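## Task

Take the label strip lying next to the box and slide it into the track over the network jacks until it reaches the stop, with the printed face outward and the text the right way up.

## Robot and tools

Robot: two arms, left_arm and right_arm, mounted on opposite sides of the table. left_arm's base is on the +y side; these names do not match image left and right. Each arm has six joints and a parallel gripper.

Frame: all reported hand positions, orientations and velocities are in the scene frame. The origin is the table centre, +z is up, and the table top is at z = +0.020 m. Reported hand poses may be off by a few centimetres, more at long reach. end_effector_position is the point midway between the fingers, 3 to 4 cm behind the tips. The fingers point along the gripper's +x axis and close along its y axis. Only the last 1.5 cm of each inner finger face is flat.

Row layout, used by both execute_actions and move: a single list of 14 numbers covering both arms, each in [-1, 1], always all 14 even if one arm stays still. The first 7 are left_arm and the last 7 are right_arm. Within each block the order is wrist yaw, shoulder, wrist pitch, wrist roll, elbow, waist, then gripper opening. This odd order also applies to every per-joint list in the results.

The six joint numbers are offsets, not poses. They are measured from the arm's Joint targets as reported when the action (or the move) begins, not from the previous row. Sending the same offset twice therefore moves the joint twice. Scale: 1.0 equals 0.9615 rad for waist, shoulder and elbow; 1.713 rad for wrist pitch; 1.767 rad for wrist yaw; 1.728 rad for wrist roll. Send 0 for all six to keep an arm at its targets.

Joint ranges in rad: waist -3.054 to 3.054, shoulder 0.000 to 3.142, elbow 0.000 to 2.356, wrist pitch -1.571 to 1.571, wrist yaw -1.571 to 1.571, wrist roll -3.142 to 3.142. If an action asks for more than 0.028 rad past a range end, the action is rejected for both arms. The true end may differ by up to 0.028 rad. "joint sent to its limit" means a joint was clipped at its end.

The opening number is absolute, not an offset. +1 is fully open (0.080 m between the pads). Empty fingers close at about -0.78, and lower values add nothing. A full close takes about 0.6 s or more. To grip, command roughly 0.08 below the grip_measured reading at first contact. To leave a gripper unchanged, resend its current command, because 0 is itself a command.

execute_actions(actions, cameras): actions is a list of actions. Each action is a table of up to 15 rows, one row per 1/30 s step. A short table repeats its last row until the 15 steps are used, so one action lasts 0.5 s. An empty list just returns the state and images. cameras chooses the images: omitted, null or ["all"] gives all; [] gives none.

move(target, speed, blend, opening_speed, blocking, cameras): plans joint paths toward target. target is one 14-number row, or a list of up to 15 rows. Every row is an offset from the Joint targets at the start of the move. speed is in rad/s for the joint with the farthest to travel, from 0.01 to 2 (default 0.5). It can be one number or one per target. blend, in rad, rounds corners between listed targets. opening_speed is in opening units per second, at least 0.2. blocking=false returns early while the move continues. The paths ignore obstacles and the other arm. Faster moves and targets set deeper past contact hit harder. The result adds a "move:" line such as done, off_target, moving, held or fault, plus the worst joint error for each arm.

wait(seconds 0 to 10) lets time pass while the last commands are held. stop() brakes a running move. zoom_image(camera, region [x0, y0, x1, y1] in pixels, at most 504x504) enlarges part of the latest image from cam_high, cam_low, cam_left_wrist or cam_right_wrist. finished_scene(scene) ends scene 1 or 2 permanently. The strip must remain seated without help after that.

Results: Joint positions and velocities are reported per arm in the joint order above, followed by the pad gap in m. Joint targets is the base for your next offsets. grip_measured uses the opening scale; under a firm squeeze it may read up to about 0.067 narrower than the part. grip_effort_n is the motor's effort, with negative meaning closing; it is not the force at the pads. Joint torques and External joint torques help spot contact; an outside push toward a larger joint angle lowers the external reading. Wrist depth lists 7x7 cells of depth in mm for each wrist camera (70 to 1000 mm); '-' means no value. A "blocked" line means an object stopped an arm. "joint command not followed" means the clearance check changed some steps. MOTOR HOT appears from 50 °C; at 95 °C an over-temperature stop follows. A TORQUE FAULT freezes an arm for 10 s. Load limits in N m: waist 17.2, shoulder and elbow 21.3, wrist pitch 5.61, wrist yaw 5.59, wrist roll 5.24.

Avoid: letting anything leave the table; dropping parts or releasing them while they move; slamming or pushing hard; any contact between the two arms, which can end the scene; long holds at full stretch or pushing against unreachable poses, both of which heat the motors. Occasional brief tugs on a held part may happen. To release a press, command the targets back past the measured positions. Joint speed is capped per step, so large offsets may take several actions to complete.

Each tool is called after "Emit:" as name(argument=value, ...) on one line, values as JSON.

## Session

Emit:
execute_actions(actions=[])

Emit:
zoom_image(camera="cam_high", region=[240, 230, 440, 400])

Scene clock: 0.00 s.
left_arm: end_effector_position=(-0.0443, +0.2618, +0.3465) grip_measured=+1.000 grip_effort_n=n/a end_effector_quat_wxyz=(+0.589, +0.411, -0.074, -0.692) | right_arm: end_effector_position=(+0.0731, -0.3152, +0.2110) grip_measured=+0.992 grip_effort_n=n/a end_effector_quat_wxyz=(+0.644, -0.412, +0.498, +0.408)
Joint names: [wrist yaw, shoulder, wrist pitch, wrist roll, elbow, waist]
Joint positions: left_arm=[-0.436 0.645 -0.976 0.473 1.061 -0.447 0.08] | right_arm=[0.086 0.984 -1.393 -0.226 0.994 -0.544 0.08]
Joint velocities: within noise
Joint torques (N m): no reading
External joint torques (N m): no reading
Motor temperatures (°C): left_arm=[25 21 33 24 27 22] | right_arm=[24 23 34 26 23 23]
Heat: left arm: hottest wrist pitch 33 °C (+0.0 °C/min); right arm: hottest wrist pitch 34 °C (+0.0 °C/min).
Wrist depth (mm): cam_left_wrist=[186 198 207 199 238 266 420 / 209 220 224 227 267 309 396 / - 249 228 291 321 359 368 / - - 323 345 391 377 346 / - 84 565 507 426 97 84 / - - 550 472 406 366 78 / - 76 514 442 376 342 78] | cam_right_wrist=[218 224 232 240 248 258 271 / 224 231 238 249 259 271 280 / 234 241 250 259 269 280 293 / 242 249 259 270 282 292 289 / 249 92 269 281 283 93 292 / - 86 275 272 282 96 80 / - 258 234 283 320 335 79]
Joint targets: left_arm=[-0.436 0.644 -0.975 0.473 1.063 -0.447] | right_arm=[0.086 0.984 -1.393 -0.226 0.993 -0.544]
Tool commands: left_gripper/opening=+1.0 right_gripper/opening=+0.991984
camera_calibration:
cam_left_wrist: T_world_to_cam=[[-0.735721, 0.278004, -0.617599, 0.119028], [0.591012, 0.708882, -0.384955, -0.00233507], [0.330786, -0.648228, -0.685843, 0.498968], [0, 0, 0, 1]] pos_world=[-0.0761002, 0.29201, 0.414827]
cam_right_wrist: T_world_to_cam=[[0.914878, -0.364326, 0.173966, -0.212241], [-0.396498, -0.891991, 0.217121, -0.27365], [0.0760727, -0.267616, -0.960518, 0.18958], [0, 0, 0, 1]] pos_world=[0.0712512, -0.270684, 0.278433]

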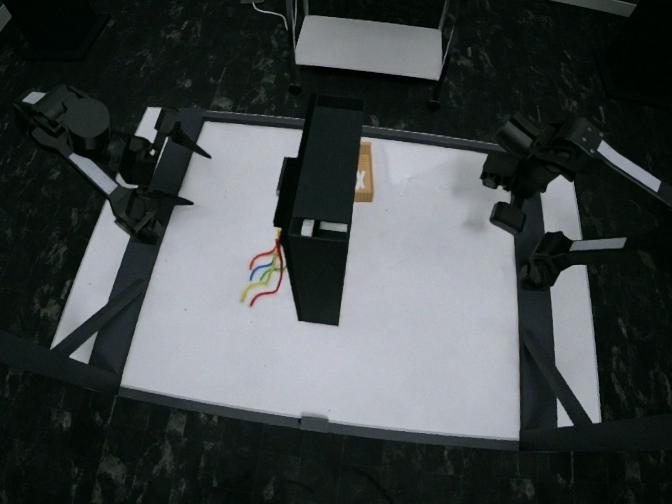

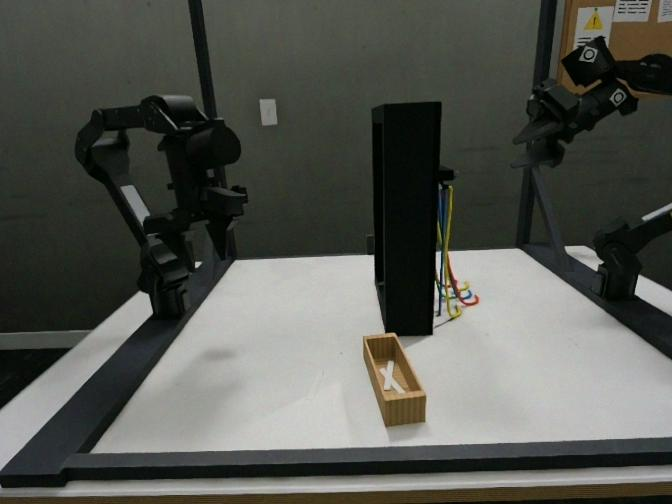

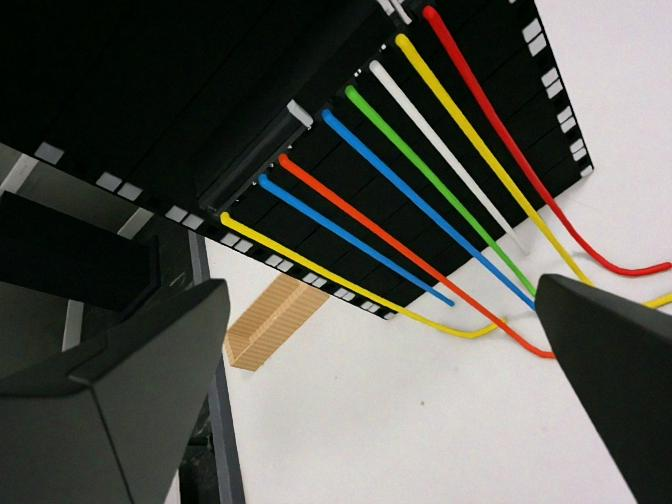

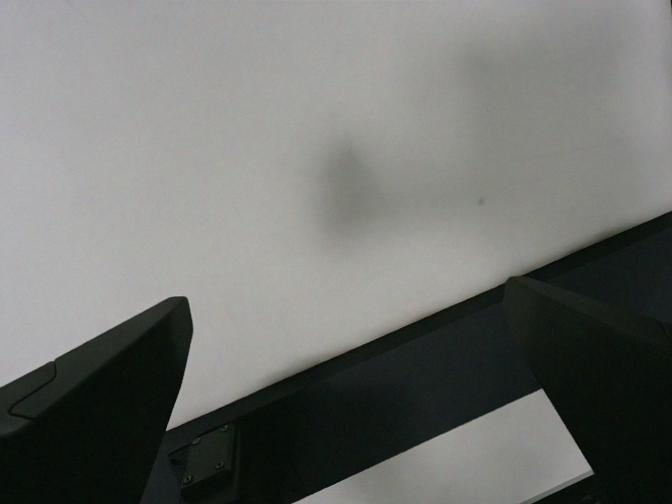

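Scaled by 2.520.

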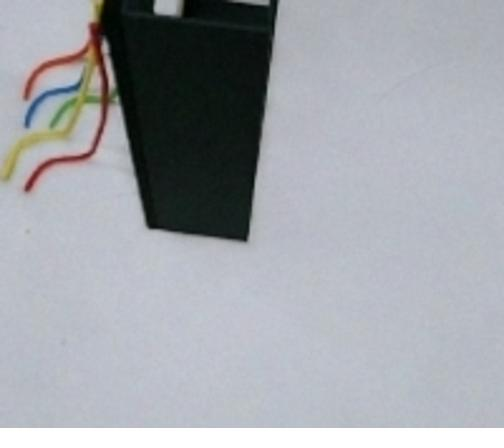

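Emit:
zoom_image(camera="cam_low", region=[330, 310, 500, 440])

Emit:
zoom_image(camera="cam_low", region=[360, 90, 500, 340])

Emit:
zoom_image(camera="cam_high", region=[260, 90, 420, 250])

Emit:
zoom_image(camera="cam_left_wrist", region=[180, 0, 480, 250])

Emit:
zoom_image(camera="cam_left_wrist", region=[200, 220, 560, 480])

Scaled by 2.965.

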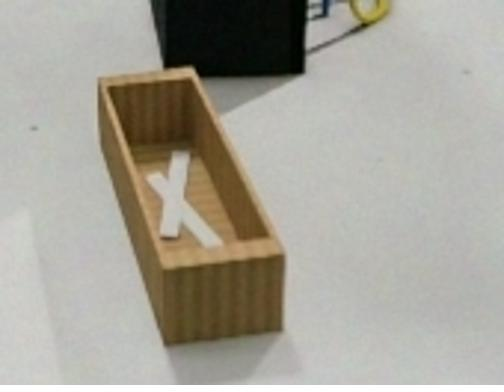

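Scaled by 2.016.

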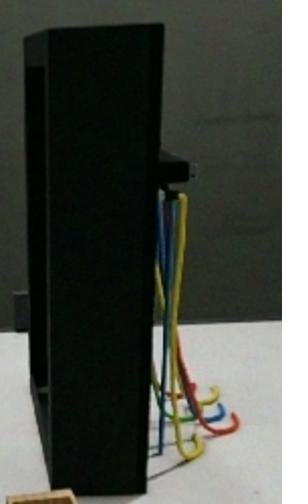

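Scaled by 3.150.

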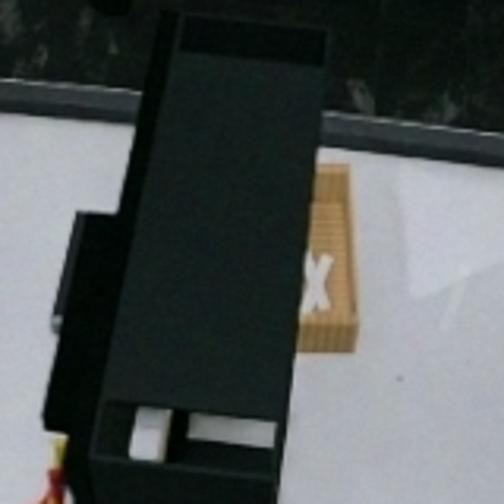

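Scaled by 1.680.

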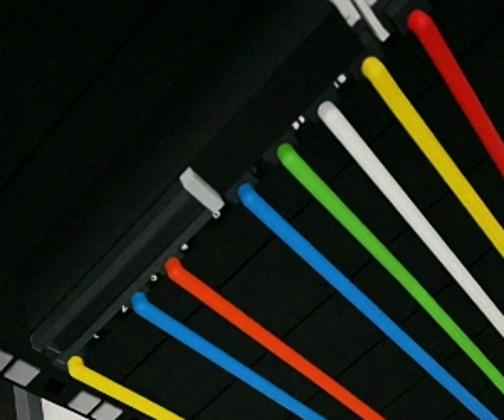

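Scaled by 1.400.

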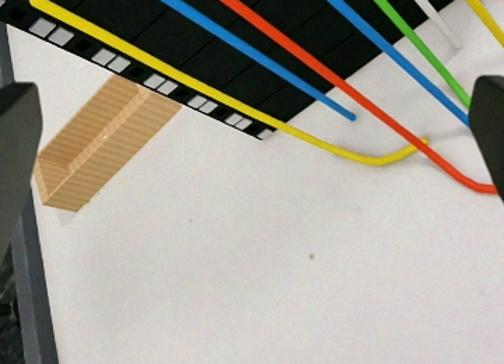

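Emit:
zoom_image(camera="cam_low", region=[415, 270, 505, 340])

Emit:
zoom_image(camera="cam_low", region=[200, 300, 400, 440])

Emit:
zoom_image(camera="cam_high", region=[330, 120, 430, 230])

Emit:
zoom_image(camera="cam_high", region=[220, 220, 350, 340])

Emit:
zoom_image(camera="cam_left_wrist", region=[430, 120, 672, 330])

Scaled by 5.600.

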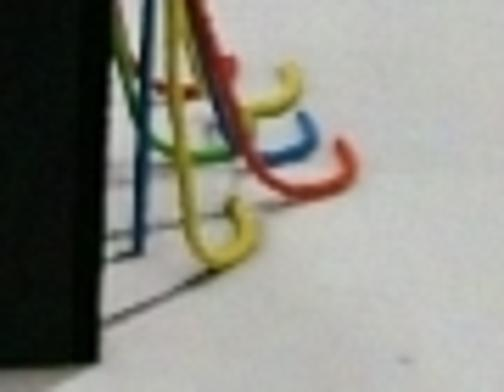

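Scaled by 2.520.

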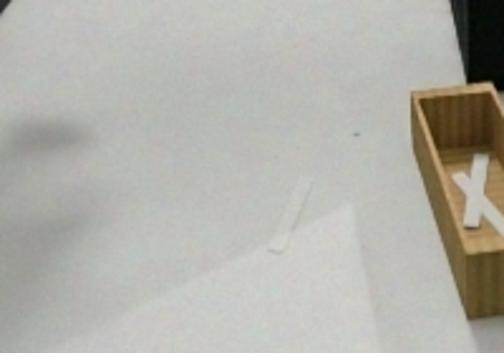

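Scaled by 4.582.

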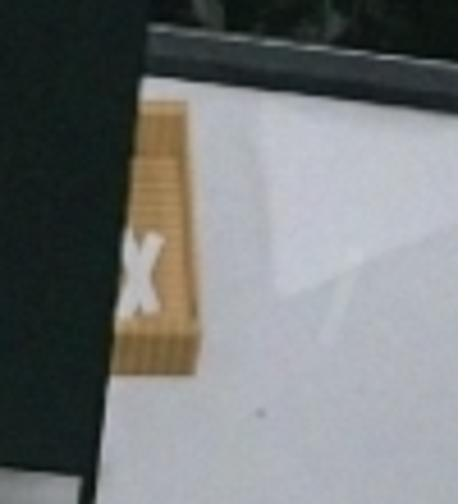

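Scaled by 3.877.

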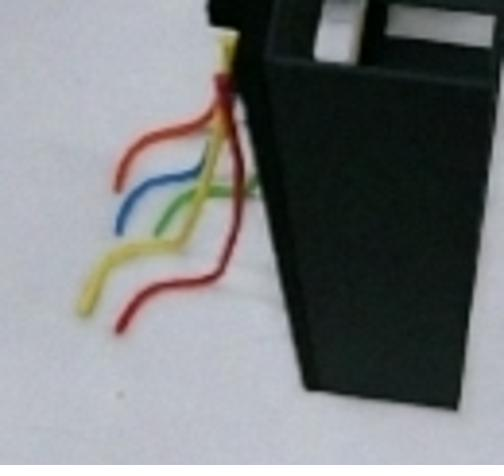

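Scaled by 2.083.

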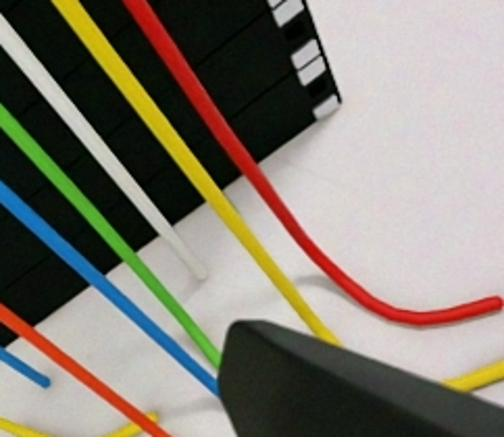

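Emit:
move(target=[0,0,0,0,0,0,1,-0.0487,0.158,0.485,0.1308,-0.175,-0.026,1], speed=0.8, cameras=["cam_right_wrist"])

Emit:
zoom_image(camera="cam_right_wrist", region=[200, 80, 480, 300])

Scene clock: 60.50 s.
left_arm: end_effector_position=(-0.0443, +0.2618, +0.3465) grip_measured=+1.000 grip_effort_n=-0.2 end_effector_quat_wxyz=(+0.589, +0.411, -0.074, -0.692) | right_arm: end_effector_position=(+0.1419, -0.1901, +0.2024) grip_measured=+0.992 grip_effort_n=-2.1 end_effector_quat_wxyz=(+0.797, -0.204, +0.363, +0.438)
Joint names: [wrist yaw, shoulder, wrist pitch, wrist roll, elbow, waist]
Joint positions: left_arm=[-0.436 0.645 -0.976 0.473 1.061 -0.447 0.08] | right_arm=[0.004 1.13 -0.564 -0.005 0.835 -0.566 0.08]
Joint velocities: within noise
Joint torques (N m): left_arm=[-0.17 0.57 1.77 0.01 6.36 0.02] | right_arm=[-0.17 -3.66 1.26 0.18 5.91 -0.36]
External joint torques (N m): left_arm=[-0.04 0.26 0.26 0.04 0.76 0.01] | right_arm=[-0.16 -0.08 -0.15 0.18 -0.98 -0.38]
Motor temperatures (°C): left_arm=[25 21 38 24 32 22] | right_arm=[24 23 34 26 27 23]
Heat: left arm: hottest wrist pitch 38 °C (+5.0 °C/min); right arm: hottest wrist pitch 34 °C (+0.0 °C/min).
Wrist depth (mm): cam_left_wrist=[185 196 209 198 237 267 419 / 210 220 225 227 268 309 392 / - 250 228 290 319 359 367 / - - 322 344 395 379 349 / - 84 569 510 428 97 84 / - - 558 476 409 365 78 / - 76 517 445 379 340 78] | cam_right_wrist=[316 318 316 293 319 - - / 297 297 288 299 306 299 - / 270 281 279 288 289 291 - / 268 269 271 274 277 278 275 / 257 92 258 259 262 93 269 / - 86 245 247 249 245 80 / - 231 235 235 239 240 79]
Joint targets: left_arm=[-0.436 0.644 -0.975 0.473 1.063 -0.447] | right_arm=[0.000 1.136 -0.562 0.000 0.825 -0.569]
move: done
camera_calibration:
cam_right_wrist: T_world_to_cam=[[0.809542, -0.58643, 0.027226, -0.225691], [-0.55019, -0.774057, -0.31325, 0.018711], [0.204774, 0.23861, -0.94928, 0.285204], [0, 0, 0, 1]] pos_world=[0.134599, -0.185921, 0.282744]
Images, in order (width x height): cam_right_wrist 672x504.

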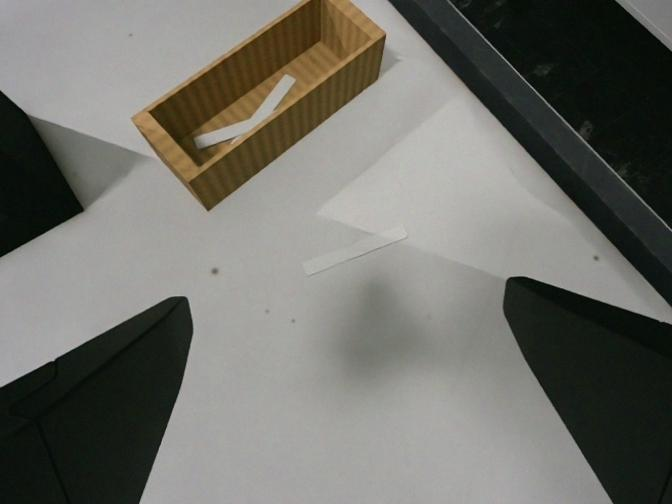

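Scaled by 1.800.

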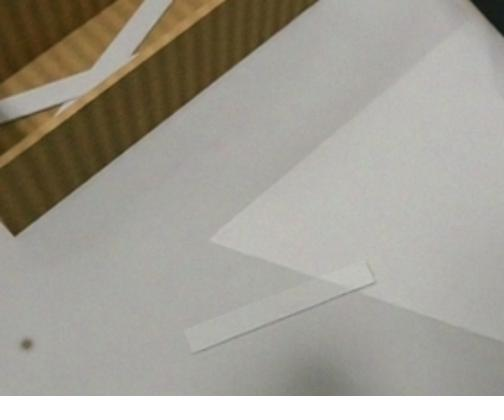

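Emit:
zoom_image(camera="cam_right_wrist", region=[295, 215, 415, 285])

Emit:
zoom_image(camera="cam_right_wrist", region=[180, 60, 310, 150])

Scaled by 4.200.

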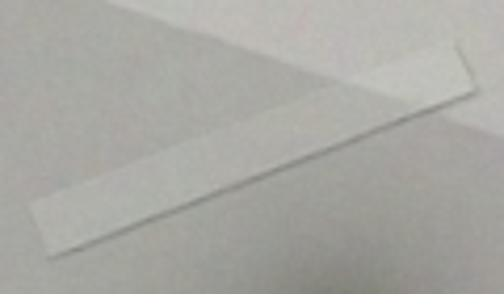

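Scaled by 3.877.

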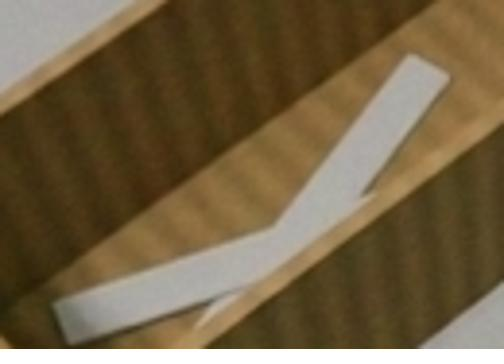

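Emit:
move(target=[0,0,0,0,0,0,1,0,0.930,-0.3532,0.695,0.833,-0.051,0.1], speed=0.8, cameras=["cam_right_wrist"])

Scene clock: 110.50 s.
left_arm: end_effector_position=(-0.0443, +0.2618, +0.3465) grip_measured=+1.000 grip_effort_n=-0.7 end_effector_quat_wxyz=(+0.589, +0.411, -0.074, -0.692) | right_arm: end_effector_position=(+0.2020, -0.1304, +0.1227) grip_measured=+0.103 grip_effort_n=-18.4 end_effector_quat_wxyz=(+0.704, +0.086, +0.700, -0.083)
Joint names: [wrist yaw, shoulder, wrist pitch, wrist roll, elbow, waist]
Joint positions: left_arm=[-0.436 0.645 -0.976 0.473 1.061 -0.447 0.08] | right_arm=[0.004 2.017 -1.165 1.196 1.619 -0.615 0.04]
Joint velocities: within noise
Joint torques (N m): left_arm=[-0.17 0.61 1.76 0 6.39 -0.01] | right_arm=[-0.11 -8.43 0.03 0.17 6.75 -0.29]
External joint torques (N m): left_arm=[-0.04 0.25 0.27 0.03 0.86 -0.01] | right_arm=[-0.16 0.63 -0.3 0.17 1.03 -0.28]
Motor temperatures (°C): left_arm=[25 21 39 24 33 22] | right_arm=[24 24 36 26 28 23]
Heat: left arm: hottest wrist pitch 39 °C (+2.0 °C/min); right arm: hottest wrist pitch 36 °C (+2.0 °C/min).
Wrist depth (mm): cam_left_wrist=[186 197 208 199 237 268 415 / 210 218 224 227 266 310 392 / 415 251 229 288 320 356 366 / - 493 321 345 394 381 347 / - 84 572 511 430 97 83 / - - 566 471 403 366 78 / - 76 517 443 380 340 78] | cam_right_wrist=[133 135 138 140 141 143 146 / 142 143 145 148 150 151 156 / 150 152 155 158 160 165 167 / 147 164 168 170 173 176 180 / 137 169 96 183 97 184 194 / - - 95 201 202 - - / - - 213 218 226 78 -]
Joint targets: left_arm=[-0.436 0.644 -0.975 0.473 1.063 -0.447] | right_arm=[0.000 2.030 -1.167 1.200 1.626 -0.618]
move: done
camera_calibration:
cam_right_wrist: T_world_to_cam=[[-0.269886, -0.961527, 0.051257, -0.0709996], [-0.886214, 0.268859, 0.377279, 0.192103], [-0.376545, 0.0563979, -0.92468, 0.273634], [0, 0, 0, 1]] pos_world=[0.254118, -0.135349, 0.184187]
Images, in order (width x height): cam_right_wrist 672x504.

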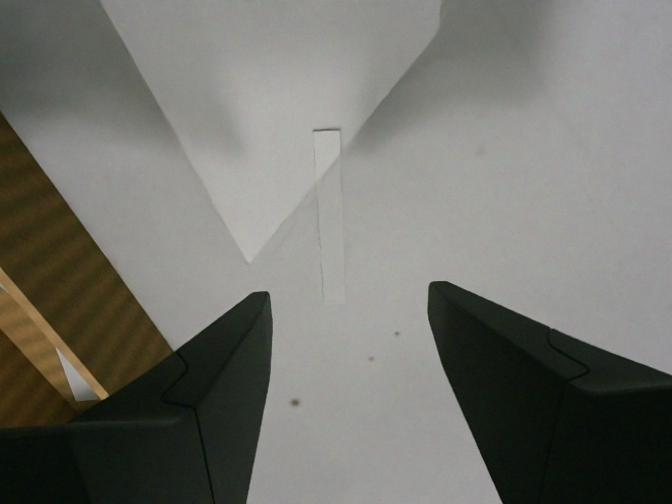

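Emit:
move(target=[0,0,0,0,0,0,1,0,0.0572,0.0671,-0.022,-0.0884,0.0094,0.1], speed=0.3, cameras=["cam_right_wrist"])

Scene clock: 135.63 s.
left_arm: end_effector_position=(-0.0443, +0.2618, +0.3465) grip_measured=+1.000 grip_effort_n=-0.7 end_effector_quat_wxyz=(+0.589, +0.411, -0.074, -0.692) | right_arm: end_effector_position=(+0.2027, -0.1274, +0.0845) grip_measured=+0.103 grip_effort_n=-18.4 end_effector_quat_wxyz=(+0.703, +0.070, +0.704, -0.077)
Joint names: [wrist yaw, shoulder, wrist pitch, wrist roll, elbow, waist]
Joint positions: left_arm=[-0.436 0.645 -0.976 0.473 1.061 -0.447 0.08] | right_arm=[0.004 2.075 -1.054 1.167 1.549 -0.612 0.04]
Joint velocities: within noise
Joint torques (N m): left_arm=[-0.17 0.57 1.78 -0.01 6.41 0.03] | right_arm=[-0.1 -8.94 0.28 -0.18 4.86 0.31]
External joint torques (N m): left_arm=[-0.04 0.27 0.26 0.02 0.81 0.02] | right_arm=[-0.14 0.32 -0.03 -0.18 -0.7 0.19]
Motor temperatures (°C): left_arm=[25 21 39 24 33 22] | right_arm=[24 26 35 26 27 23]
Heat: left arm: hottest wrist pitch 39 °C (+1.0 °C/min); right arm: hottest wrist pitch 35 °C (+0.0 °C/min).
Wrist depth (mm): cam_left_wrist=[186 197 208 199 237 268 420 / 209 219 223 228 265 310 392 / 446 251 228 290 320 360 365 / - 464 323 341 394 381 347 / - 84 568 516 430 97 84 / - - 560 475 406 368 78 / - 76 514 441 380 341 78] | cam_right_wrist=[- 99 101 104 108 108 111 / 105 106 108 110 113 115 119 / - 114 115 119 122 123 126 / 121 123 126 127 130 134 137 / 127 130 99 137 105 139 147 / - - 96 151 152 - - / - - 158 165 169 78 -]
Joint targets: left_arm=[-0.436 0.644 -0.975 0.473 1.063 -0.447] | right_arm=[0.000 2.085 -1.052 1.163 1.541 -0.609]
move: done
camera_calibration:
cam_right_wrist: T_world_to_cam=[[-0.239147, -0.968714, 0.066342, -0.0743567], [-0.890743, 0.246069, 0.382135, 0.203896], [-0.386504, 0.032293, -0.921722, 0.237152], [0, 0, 0, 1]] pos_world=[0.255497, -0.129861, 0.145605]
Images, in order (width x height): cam_right_wrist 672x504.

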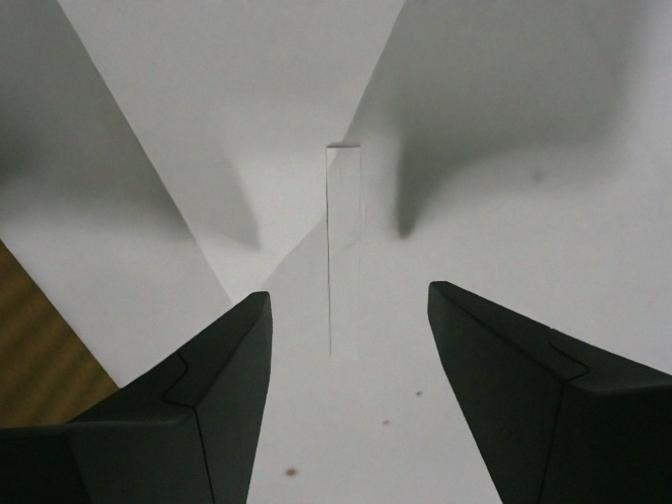

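Emit:
move(target=[0,0,0,0,0,0,1,0,0.018,0.0306,0,-0.0364,0,0.1], speed=0.15, cameras=["cam_right_wrist"])

Emit:
zoom_image(camera="cam_right_wrist", region=[240, 130, 460, 400])

Scene clock: 148.07 s.
left_arm: end_effector_position=(-0.0443, +0.2618, +0.3465) grip_measured=+1.000 grip_effort_n=-0.7 end_effector_quat_wxyz=(+0.589, +0.411, -0.074, -0.692) | right_arm: end_effector_position=(+0.2028, -0.1272, +0.0705) grip_measured=+0.103 grip_effort_n=-18.4 end_effector_quat_wxyz=(+0.703, +0.070, +0.703, -0.076)
Joint names: [wrist yaw, shoulder, wrist pitch, wrist roll, elbow, waist]
Joint positions: left_arm=[-0.436 0.645 -0.976 0.473 1.061 -0.447 0.08] | right_arm=[0.004 2.09 -1.002 1.167 1.515 -0.612 0.04]
Joint velocities: within noise
Joint torques (N m): left_arm=[-0.17 0.6 1.78 -0.01 6.35 0.02] | right_arm=[-0.08 -8.71 0.3 -0.16 4.71 0.26]
External joint torques (N m): left_arm=[-0.04 0.24 0.27 0.01 0.8 0.01] | right_arm=[-0.13 0.58 -0.02 -0.16 -0.76 0.26]
Motor temperatures (°C): left_arm=[25 21 39 24 33 22] | right_arm=[24 27 34 26 27 23]
Heat: left arm: hottest wrist pitch 39 °C (+1.0 °C/min); right arm: hottest wrist pitch 34 °C (-1.0 °C/min).
Wrist depth (mm): cam_left_wrist=[186 197 208 199 237 266 414 / 209 220 224 228 266 309 390 / - 251 229 290 318 359 364 / - 464 322 343 393 377 344 / - 84 575 511 426 97 84 / - - 559 473 407 364 77 / - 76 515 442 379 345 78] | cam_right_wrist=[- 89 90 91 94 95 97 / - 93 96 98 98 100 104 / - 100 102 106 - 110 111 / 105 107 109 111 115 117 120 / 114 114 98 120 107 121 130 / - - 96 132 134 - - / - - 141 145 149 78 -]
Joint targets: left_arm=[-0.436 0.644 -0.975 0.473 1.063 -0.447] | right_arm=[0.000 2.102 -1.000 1.162 1.506 -0.609]
move: done
camera_calibration:
cam_right_wrist: T_world_to_cam=[[-0.238863, -0.968928, 0.0642119, -0.0731296], [-0.891337, 0.245013, 0.381429, 0.209369], [-0.38531, 0.0338749, -0.922165, 0.224261], [0, 0, 0, 1]] pos_world=[0.255561, -0.129752, 0.131643]
Images, in order (width x height): cam_right_wrist 672x504.

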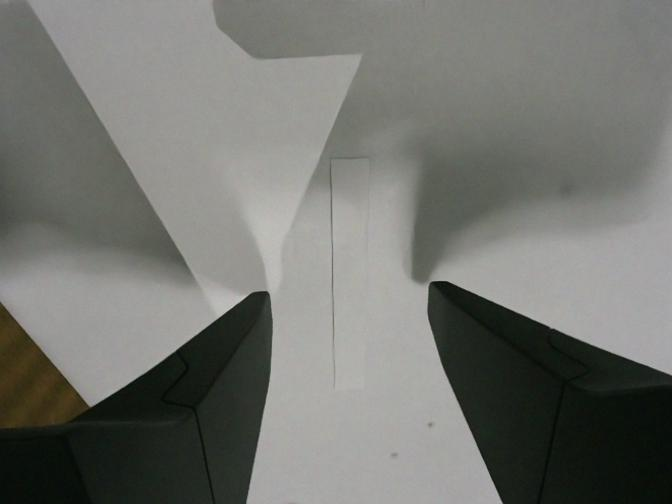

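Scaled by 1.867.

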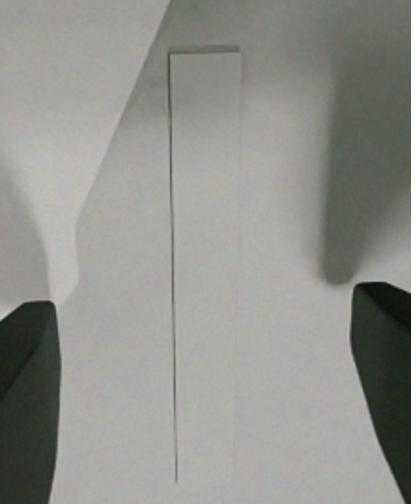

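Emit:
move(target=[0,0,0,0,0,0,1,0,0.0031,0.0053,0,-0.0062,0,0.1], speed=0.1, cameras=["cam_right_wrist"])

Emit:
zoom_image(camera="cam_right_wrist", region=[240, 130, 460, 400])

Scene clock: 155.87 s.
left_arm: end_effector_position=(-0.0443, +0.2618, +0.3465) grip_measured=+1.000 grip_effort_n=-1.2 end_effector_quat_wxyz=(+0.589, +0.411, -0.074, -0.692) | right_arm: end_effector_position=(+0.2028, -0.1272, +0.0682) grip_measured=+0.103 grip_effort_n=-18.4 end_effector_quat_wxyz=(+0.703, +0.071, +0.703, -0.075)
Joint names: [wrist yaw, shoulder, wrist pitch, wrist roll, elbow, waist]
Joint positions: left_arm=[-0.436 0.645 -0.976 0.473 1.061 -0.447 0.08] | right_arm=[0.004 2.093 -0.992 1.167 1.509 -0.612 0.04]
Joint velocities: within noise
Joint torques (N m): left_arm=[-0.17 0.6 1.78 -0.01 6.37 -0.01] | right_arm=[-0.07 -8.65 0.28 -0.15 4.7 0.24]
External joint torques (N m): left_arm=[-0.05 0.25 0.28 0.02 0.83 0] | right_arm=[-0.12 0.76 -0.03 -0.15 -0.81 0.22]
Motor temperatures (°C): left_arm=[25 21 39 24 34 22] | right_arm=[24 27 34 26 27 23]
Heat: left arm: hottest wrist pitch 39 °C (+1.0 °C/min); right arm: hottest wrist pitch 34 °C (-1.0 °C/min).
Wrist depth (mm): cam_left_wrist=[186 196 208 199 237 267 414 / 210 220 224 227 268 308 389 / - 249 229 292 319 358 365 / - 471 320 344 394 380 344 / - 84 569 510 429 97 83 / - - 561 482 404 368 78 / - 76 523 440 381 342 78] | cam_right_wrist=[- 87 88 89 91 92 96 / - 91 94 95 95 98 101 / - 97 100 103 106 108 108 / 104 105 107 108 112 114 117 / 111 111 97 117 106 86 126 / - - 96 128 131 - - / - - 138 140 145 78 -]
Joint targets: left_arm=[-0.436 0.644 -0.975 0.473 1.063 -0.447] | right_arm=[0.000 2.105 -0.991 1.162 1.500 -0.609]
move: done
camera_calibration:
cam_right_wrist: T_world_to_cam=[[-0.238891, -0.968968, 0.0635018, -0.0729467], [-0.891503, 0.244775, 0.381192, 0.210261], [-0.384906, 0.0344513, -0.922313, 0.222141], [0, 0, 0, 1]] pos_world=[0.255525, -0.129803, 0.129367]
Images, in order (width x height): cam_right_wrist 672x504.

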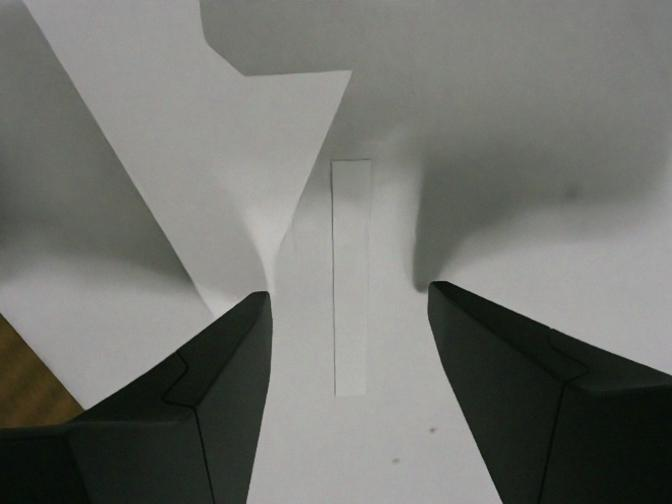

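Scaled by 1.867.

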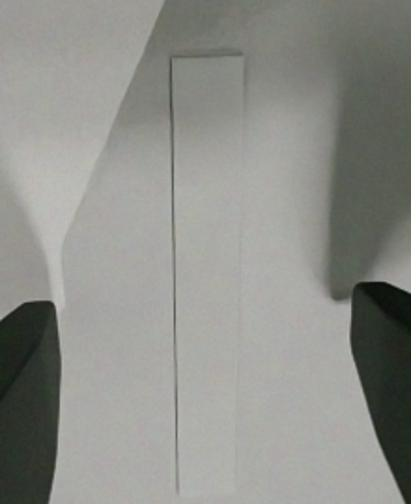

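Emit:
move(target=[0,0,0,0,0,0,1,0,0.0031,0.0048,0,-0.0055,0,0.1], speed=0.1, cameras=["cam_right_wrist"])

Emit:
zoom_image(camera="cam_right_wrist", region=[240, 130, 460, 400])

Scene clock: 163.03 s.
left_arm: end_effector_position=(-0.0443, +0.2618, +0.3465) grip_measured=+1.000 grip_effort_n=-1.2 end_effector_quat_wxyz=(+0.589, +0.411, -0.074, -0.692) | right_arm: end_effector_position=(+0.2028, -0.1272, +0.0658) grip_measured=+0.103 grip_effort_n=-18.4 end_effector_quat_wxyz=(+0.703, +0.071, +0.703, -0.075)
Joint names: [wrist yaw, shoulder, wrist pitch, wrist roll, elbow, waist]
Joint positions: left_arm=[-0.436 0.645 -0.976 0.473 1.061 -0.447 0.08] | right_arm=[0.004 2.096 -0.984 1.167 1.503 -0.612 0.04]
Joint velocities: within noise
Joint torques (N m): left_arm=[-0.17 0.62 1.77 0 6.37 0] | right_arm=[-0.1 -8.62 0.27 -0.16 4.71 0.25]
External joint torques (N m): left_arm=[-0.04 0.29 0.28 0.03 0.82 0] | right_arm=[-0.16 0.73 -0.04 -0.16 -0.76 0.3]
Motor temperatures (°C): left_arm=[25 21 39 24 34 22] | right_arm=[24 28 34 26 27 23]
Heat: left arm: hottest wrist pitch 39 °C (+1.0 °C/min); right arm: hottest wrist pitch 34 °C (-2.0 °C/min).
Wrist depth (mm): cam_left_wrist=[186 198 208 199 237 269 413 / 209 218 224 229 266 310 394 / - 249 229 290 318 356 367 / - 469 321 342 392 377 349 / - 84 566 514 429 97 84 / - - 556 476 405 370 78 / - 76 513 442 380 340 78] | cam_right_wrist=[- 84 86 87 90 90 94 / - 89 91 93 93 96 99 / - 95 97 101 103 104 105 / - 101 104 106 109 112 114 / - 108 97 115 106 116 123 / - - 95 125 126 - - / - - 133 137 142 78 -]
Joint targets: left_arm=[-0.436 0.644 -0.975 0.473 1.063 -0.447] | right_arm=[0.000 2.109 -0.982 1.162 1.494 -0.609]
move: done
camera_calibration:
cam_right_wrist: T_world_to_cam=[[-0.238891, -0.968968, 0.0635018, -0.0728173], [-0.891503, 0.244775, 0.381192, 0.211165], [-0.384906, 0.0344513, -0.922313, 0.21993], [0, 0, 0, 1]] pos_world=[0.255511, -0.129822, 0.126974]
Images, in order (width x height): cam_right_wrist 672x504.

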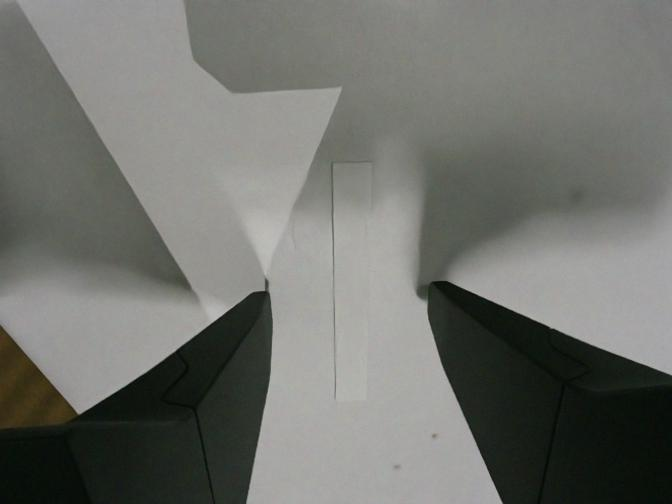

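Scaled by 1.867.

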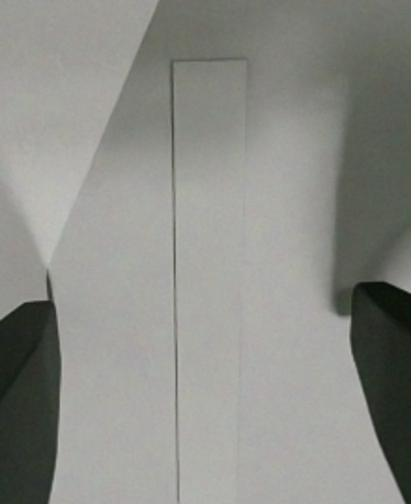

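Emit:
move(target=[0,0,0,0,0,0,1,0,0.0023,0.0036,0,-0.0044,0,0.1], speed=0.1, cameras=["cam_right_wrist"])

Emit:
zoom_image(camera="cam_right_wrist", region=[240, 240, 460, 340])

Scene clock: 168.93 s.
left_arm: end_effector_position=(-0.0443, +0.2618, +0.3465) grip_measured=+1.000 grip_effort_n=-1.2 end_effector_quat_wxyz=(+0.589, +0.411, -0.074, -0.692) | right_arm: end_effector_position=(+0.2027, -0.1273, +0.0641) grip_measured=+0.103 grip_effort_n=-18.4 end_effector_quat_wxyz=(+0.703, +0.071, +0.703, -0.075)
Joint names: [wrist yaw, shoulder, wrist pitch, wrist roll, elbow, waist]
Joint positions: left_arm=[-0.436 0.645 -0.976 0.473 1.061 -0.447 0.08] | right_arm=[0.004 2.098 -0.978 1.167 1.499 -0.612 0.04]
Joint velocities: within noise
Joint torques (N m): left_arm=[-0.18 0.58 1.78 0 6.36 0.01] | right_arm=[-0.11 -8.65 0.29 -0.17 4.6 0.25]
External joint torques (N m): left_arm=[-0.05 0.29 0.26 0.03 0.72 0.01] | right_arm=[-0.16 0.71 -0.03 -0.17 -0.85 0.26]
Motor temperatures (°C): left_arm=[25 21 39 24 34 22] | right_arm=[24 28 34 26 27 23]
Heat: left arm: hottest wrist pitch 39 °C (+0.0 °C/min); right arm: hottest wrist pitch 34 °C (-2.0 °C/min).
Wrist depth (mm): cam_left_wrist=[185 197 209 199 238 268 423 / 209 220 224 227 267 311 388 / - 249 229 290 319 358 363 / - 470 321 347 396 381 346 / - 84 571 513 427 97 83 / - - 563 477 406 368 77 / - 76 516 443 382 342 78] | cam_right_wrist=[- 82 83 85 87 88 92 / - 88 89 92 92 95 96 / - 93 95 99 101 102 103 / - 100 102 104 106 110 111 / - 106 96 114 105 114 120 / - - 95 122 124 - - / - - 130 134 139 78 -]
Joint targets: left_arm=[-0.436 0.644 -0.975 0.473 1.063 -0.447] | right_arm=[0.000 2.110 -0.976 1.162 1.490 -0.609]
move: done
camera_calibration:
cam_right_wrist: T_world_to_cam=[[-0.238891, -0.968968, 0.0635018, -0.0728028], [-0.891503, 0.244775, 0.381192, 0.211781], [-0.384906, 0.0344513, -0.922313, 0.218346], [0, 0, 0, 1]] pos_world=[0.255454, -0.129904, 0.125278]
Images, in order (width x height): cam_right_wrist 672x504.

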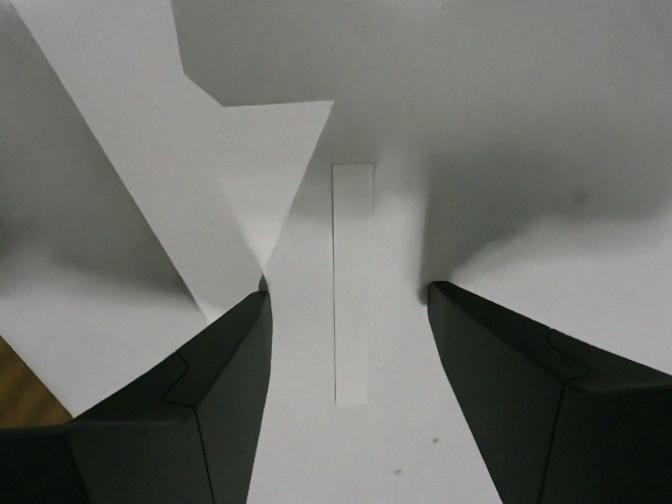

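Scaled by 2.291.

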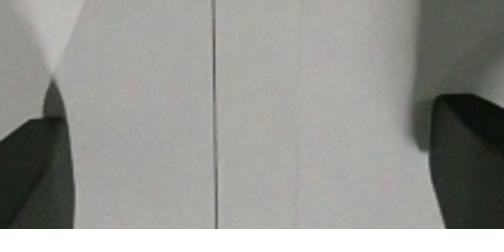

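Emit:
move(target=[0,0,0,0,0,0,1,0,0.0023,0.0036,0,-0.0044,0,0.1], speed=0.08, cameras=["cam_right_wrist"])

Emit:
zoom_image(camera="cam_right_wrist", region=[240, 240, 460, 340])

Scene clock: 175.80 s.
left_arm: end_effector_position=(-0.0443, +0.2618, +0.3465) grip_measured=+1.000 grip_effort_n=-1.2 end_effector_quat_wxyz=(+0.589, +0.411, -0.074, -0.692) | right_arm: end_effector_position=(+0.2027, -0.1273, +0.0631) grip_measured=+0.103 grip_effort_n=-17.9 end_effector_quat_wxyz=(+0.704, +0.071, +0.703, -0.075)
Joint names: [wrist yaw, shoulder, wrist pitch, wrist roll, elbow, waist]
Joint positions: left_arm=[-0.436 0.645 -0.976 0.473 1.061 -0.447 0.08] | right_arm=[0.004 2.098 -0.973 1.167 1.496 -0.612 0.04]
Joint velocities: within noise
Joint torques (N m): left_arm=[-0.16 0.63 1.77 -0.01 6.4 0] | right_arm=[-0.08 -8.53 0.4 -0.16 4.45 0.26]
External joint torques (N m): left_arm=[-0.04 0.3 0.25 0.02 0.81 0.02] | right_arm=[-0.14 0.83 0.08 -0.17 -0.99 0.37]
Motor temperatures (°C): left_arm=[25 21 39 24 34 22] | right_arm=[24 29 34 26 27 23]
Heat: left arm: hottest wrist pitch 39 °C (+0.0 °C/min); right arm: hottest wrist pitch 34 °C (-1.0 °C/min).
Wrist depth (mm): cam_left_wrist=[186 197 208 199 238 268 419 / 208 218 225 227 266 308 389 / - 249 228 291 316 358 365 / - 468 322 344 393 378 347 / - 84 569 515 433 97 83 / - - 560 477 403 366 78 / - 76 511 442 382 340 78] | cam_right_wrist=[- 81 82 85 86 88 91 / - 87 89 91 91 94 95 / - 93 95 96 99 101 103 / - 99 102 103 105 109 110 / - 105 98 113 105 113 119 / - - 96 121 123 - - / - - 129 134 137 78 -]
Joint targets: left_arm=[-0.436 0.644 -0.975 0.473 1.063 -0.447] | right_arm=[0.000 2.113 -0.970 1.163 1.486 -0.609]
move: done
camera_calibration:
cam_right_wrist: T_world_to_cam=[[-0.238919, -0.969007, 0.0627917, -0.0726925], [-0.89167, 0.244537, 0.380954, 0.212182], [-0.384502, 0.0350278, -0.922459, 0.217423], [0, 0, 0, 1]] pos_world=[0.255428, -0.129942, 0.124297]
Images, in order (width x height): cam_right_wrist 672x504.

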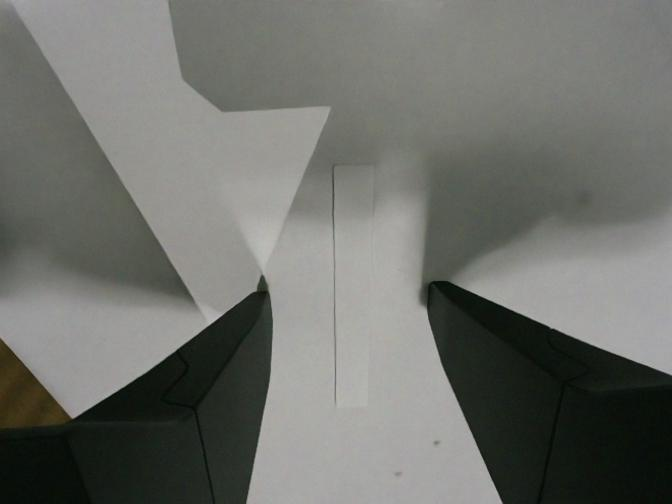

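Scaled by 2.291.

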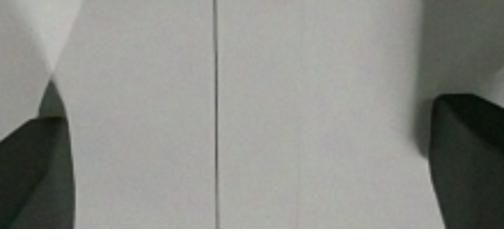

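Emit:
move(target=[0,0,0,0,0,0,1,0,-0.002,0,0,0.001,0,-0.7], opening_speed=0.5, cameras=["cam_right_wrist"])

Scene clock: 183.27 s.
left_arm: end_effector_position=(-0.0443, +0.2618, +0.3465) grip_measured=+1.000 grip_effort_n=-0.2 end_effector_quat_wxyz=(+0.589, +0.411, -0.074, -0.692) | right_arm: end_effector_position=(+0.2028, -0.1264, +0.0631) grip_measured=-0.672 grip_effort_n=-83.5 end_effector_quat_wxyz=(+0.704, +0.072, +0.703, -0.074)
Joint names: [wrist yaw, shoulder, wrist pitch, wrist roll, elbow, waist]
Joint positions: left_arm=[-0.436 0.645 -0.976 0.473 1.061 -0.447 0.08] | right_arm=[0.003 2.098 -0.97 1.167 1.496 -0.612 0.005]
Joint velocities: within noise
Joint torques (N m): left_arm=[-0.18 0.58 1.79 -0.01 6.36 0.01] | right_arm=[-0.04 -8.75 0.17 -0.16 4.63 0.19]
External joint torques (N m): left_arm=[-0.05 0.3 0.27 0.02 0.75 0.02] | right_arm=[-0.09 0.67 -0.14 -0.16 -0.83 0.25]
Motor temperatures (°C): left_arm=[25 21 39 24 34 22] | right_arm=[24 29 34 26 26 23]
Heat: left arm: hottest wrist pitch 39 °C (+0.0 °C/min); right arm: hottest wrist pitch 34 °C (-1.0 °C/min).
Wrist depth (mm): cam_left_wrist=[186 197 209 198 236 268 416 / 210 218 224 227 265 310 391 / - 250 230 290 317 356 366 / - 473 322 345 393 380 346 / - 84 560 507 432 97 84 / - - 559 477 408 369 78 / - 76 519 444 380 342 78] | cam_right_wrist=[- 81 82 84 86 88 91 / - 88 89 91 91 94 95 / - 93 95 96 99 101 103 / - 99 102 103 105 109 111 / - 106 110 91 113 118 120 / - 114 - 94 - - - / - - - 132 - - -]
Joint targets: left_arm=[-0.436 0.644 -0.975 0.473 1.063 -0.447] | right_arm=[0.000 2.111 -0.970 1.163 1.487 -0.609]
move: done
camera_calibration:
cam_right_wrist: T_world_to_cam=[[-0.238264, -0.969387, 0.0593208, -0.0718086], [-0.892367, 0.242621, 0.380548, 0.211982], [-0.383291, 0.0377349, -0.922856, 0.217548], [0, 0, 0, 1]] pos_world=[0.255441, -0.129251, 0.124356]
Images, in order (width x height): cam_right_wrist 672x504.

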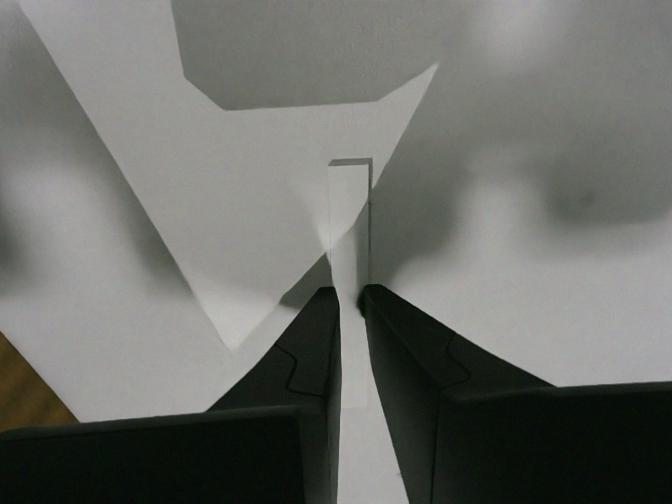

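Emit:
move(target=[[0,0,0,0,0,0,1,0,-0.0842,-0.115,0,0.1446,0,-0.78],[0,0,0,0,0,0,1,-0.378,-0.0811,0.998,0.236,-0.4358,-0.0676,-0.78]], speed=[0.3,0.8], blend=0.05)

Emit:
zoom_image(camera="cam_right_wrist", region=[240, 130, 460, 420])

Scene clock: 214.57 s.
left_arm: end_effector_position=(-0.0443, +0.2618, +0.3465) grip_measured=+1.000 grip_effort_n=-1.2 end_effector_quat_wxyz=(+0.589, +0.411, -0.074, -0.692) | right_arm: end_effector_position=(+0.2238, +0.0128, +0.1709) grip_measured=-0.671 grip_effort_n=-83.5 end_effector_quat_wxyz=(+0.509, +0.488, +0.572, +0.419)
Joint names: [wrist yaw, shoulder, wrist pitch, wrist roll, elbow, waist]
Joint positions: left_arm=[-0.436 0.645 -0.976 0.473 1.061 -0.447 0.08] | right_arm=[-0.664 2.037 0.737 1.566 1.077 -0.671 0.005]
Joint velocities: within noise
Joint torques (N m): left_arm=[-0.17 0.59 1.77 0 6.38 0.04] | right_arm=[-0.29 -10.66 1.52 0.11 5.01 -0.37]
External joint torques (N m): left_arm=[-0.03 0.28 0.25 0.03 0.79 0.03] | right_arm=[-0.21 -1.43 -0.11 0.16 -0.77 -0.37]
Motor temperatures (°C): left_arm=[25 21 39 24 34 22] | right_arm=[24 32 34 26 26 23]
Heat: left arm: hottest wrist pitch 39 °C (+0.0 °C/min); right arm: hottest wrist pitch 34 °C (+0.0 °C/min).
Wrist depth (mm): cam_left_wrist=[186 197 208 199 236 267 416 / 210 219 224 228 266 310 391 / - 249 230 291 318 358 371 / - 475 318 344 394 379 346 / - 84 567 494 431 97 83 / - - 541 475 407 365 78 / - 76 519 442 378 345 78] | cam_right_wrist=[- - - 448 300 212 168 / - - - 502 333 226 177 / - - - - 368 239 188 / - 662 - 547 404 257 137 / - - - 91 378 279 153 / 518 - - 78 - - - / - - - - - - -]
Joint targets: left_arm=[-0.436 0.644 -0.975 0.473 1.063 -0.447] | right_arm=[-0.668 2.033 0.740 1.570 1.068 -0.674]
move: done
camera_calibration:
cam_left_wrist: T_world_to_cam=[[-0.735721, 0.278004, -0.617599, 0.119028], [0.591012, 0.708882, -0.384955, -0.00233507], [0.330786, -0.648228, -0.685843, 0.498968], [0, 0, 0, 1]] pos_world=[-0.0761002, 0.29201, 0.414827]
cam_right_wrist: T_world_to_cam=[[-0.165775, -0.228576, -0.959308, 0.21014], [-0.904813, -0.351632, 0.240142, 0.190241], [-0.392214, 0.907804, -0.148526, 0.178335], [0, 0, 0, 1]] pos_world=[0.276914, -0.0469655, 0.182391]

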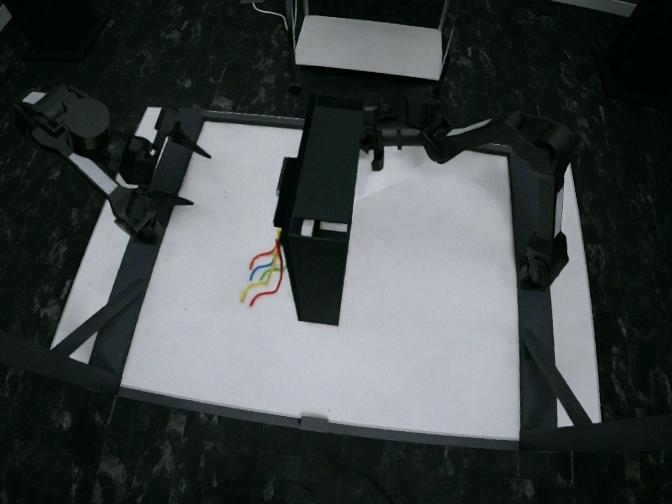

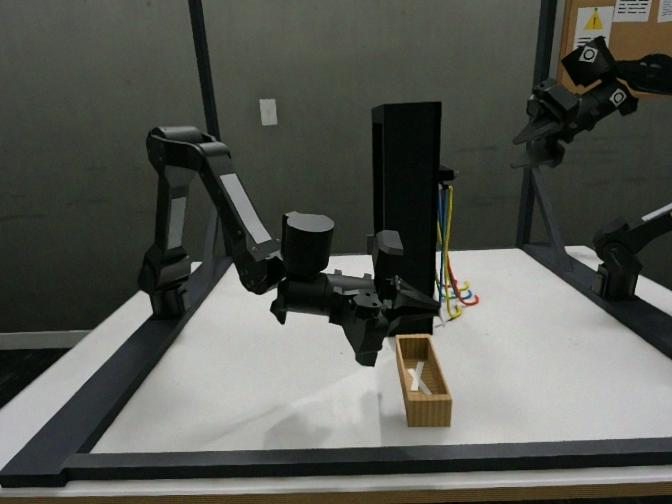

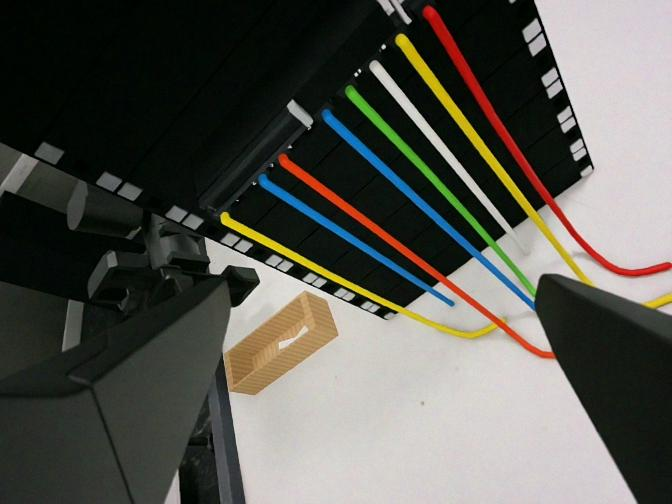

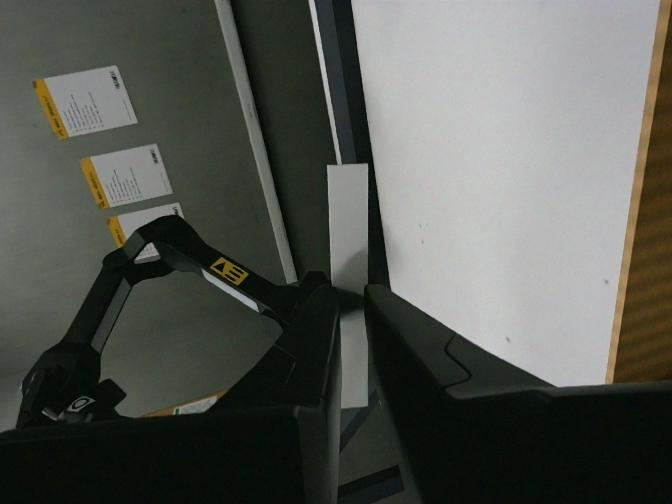

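Scaled by 1.738.

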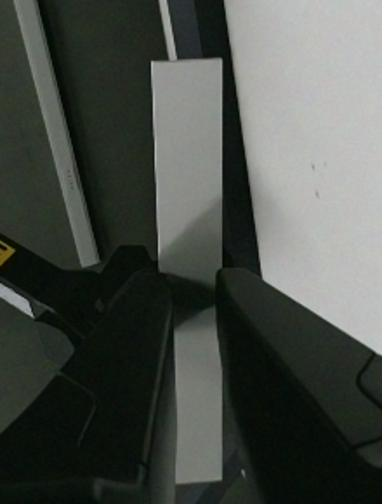

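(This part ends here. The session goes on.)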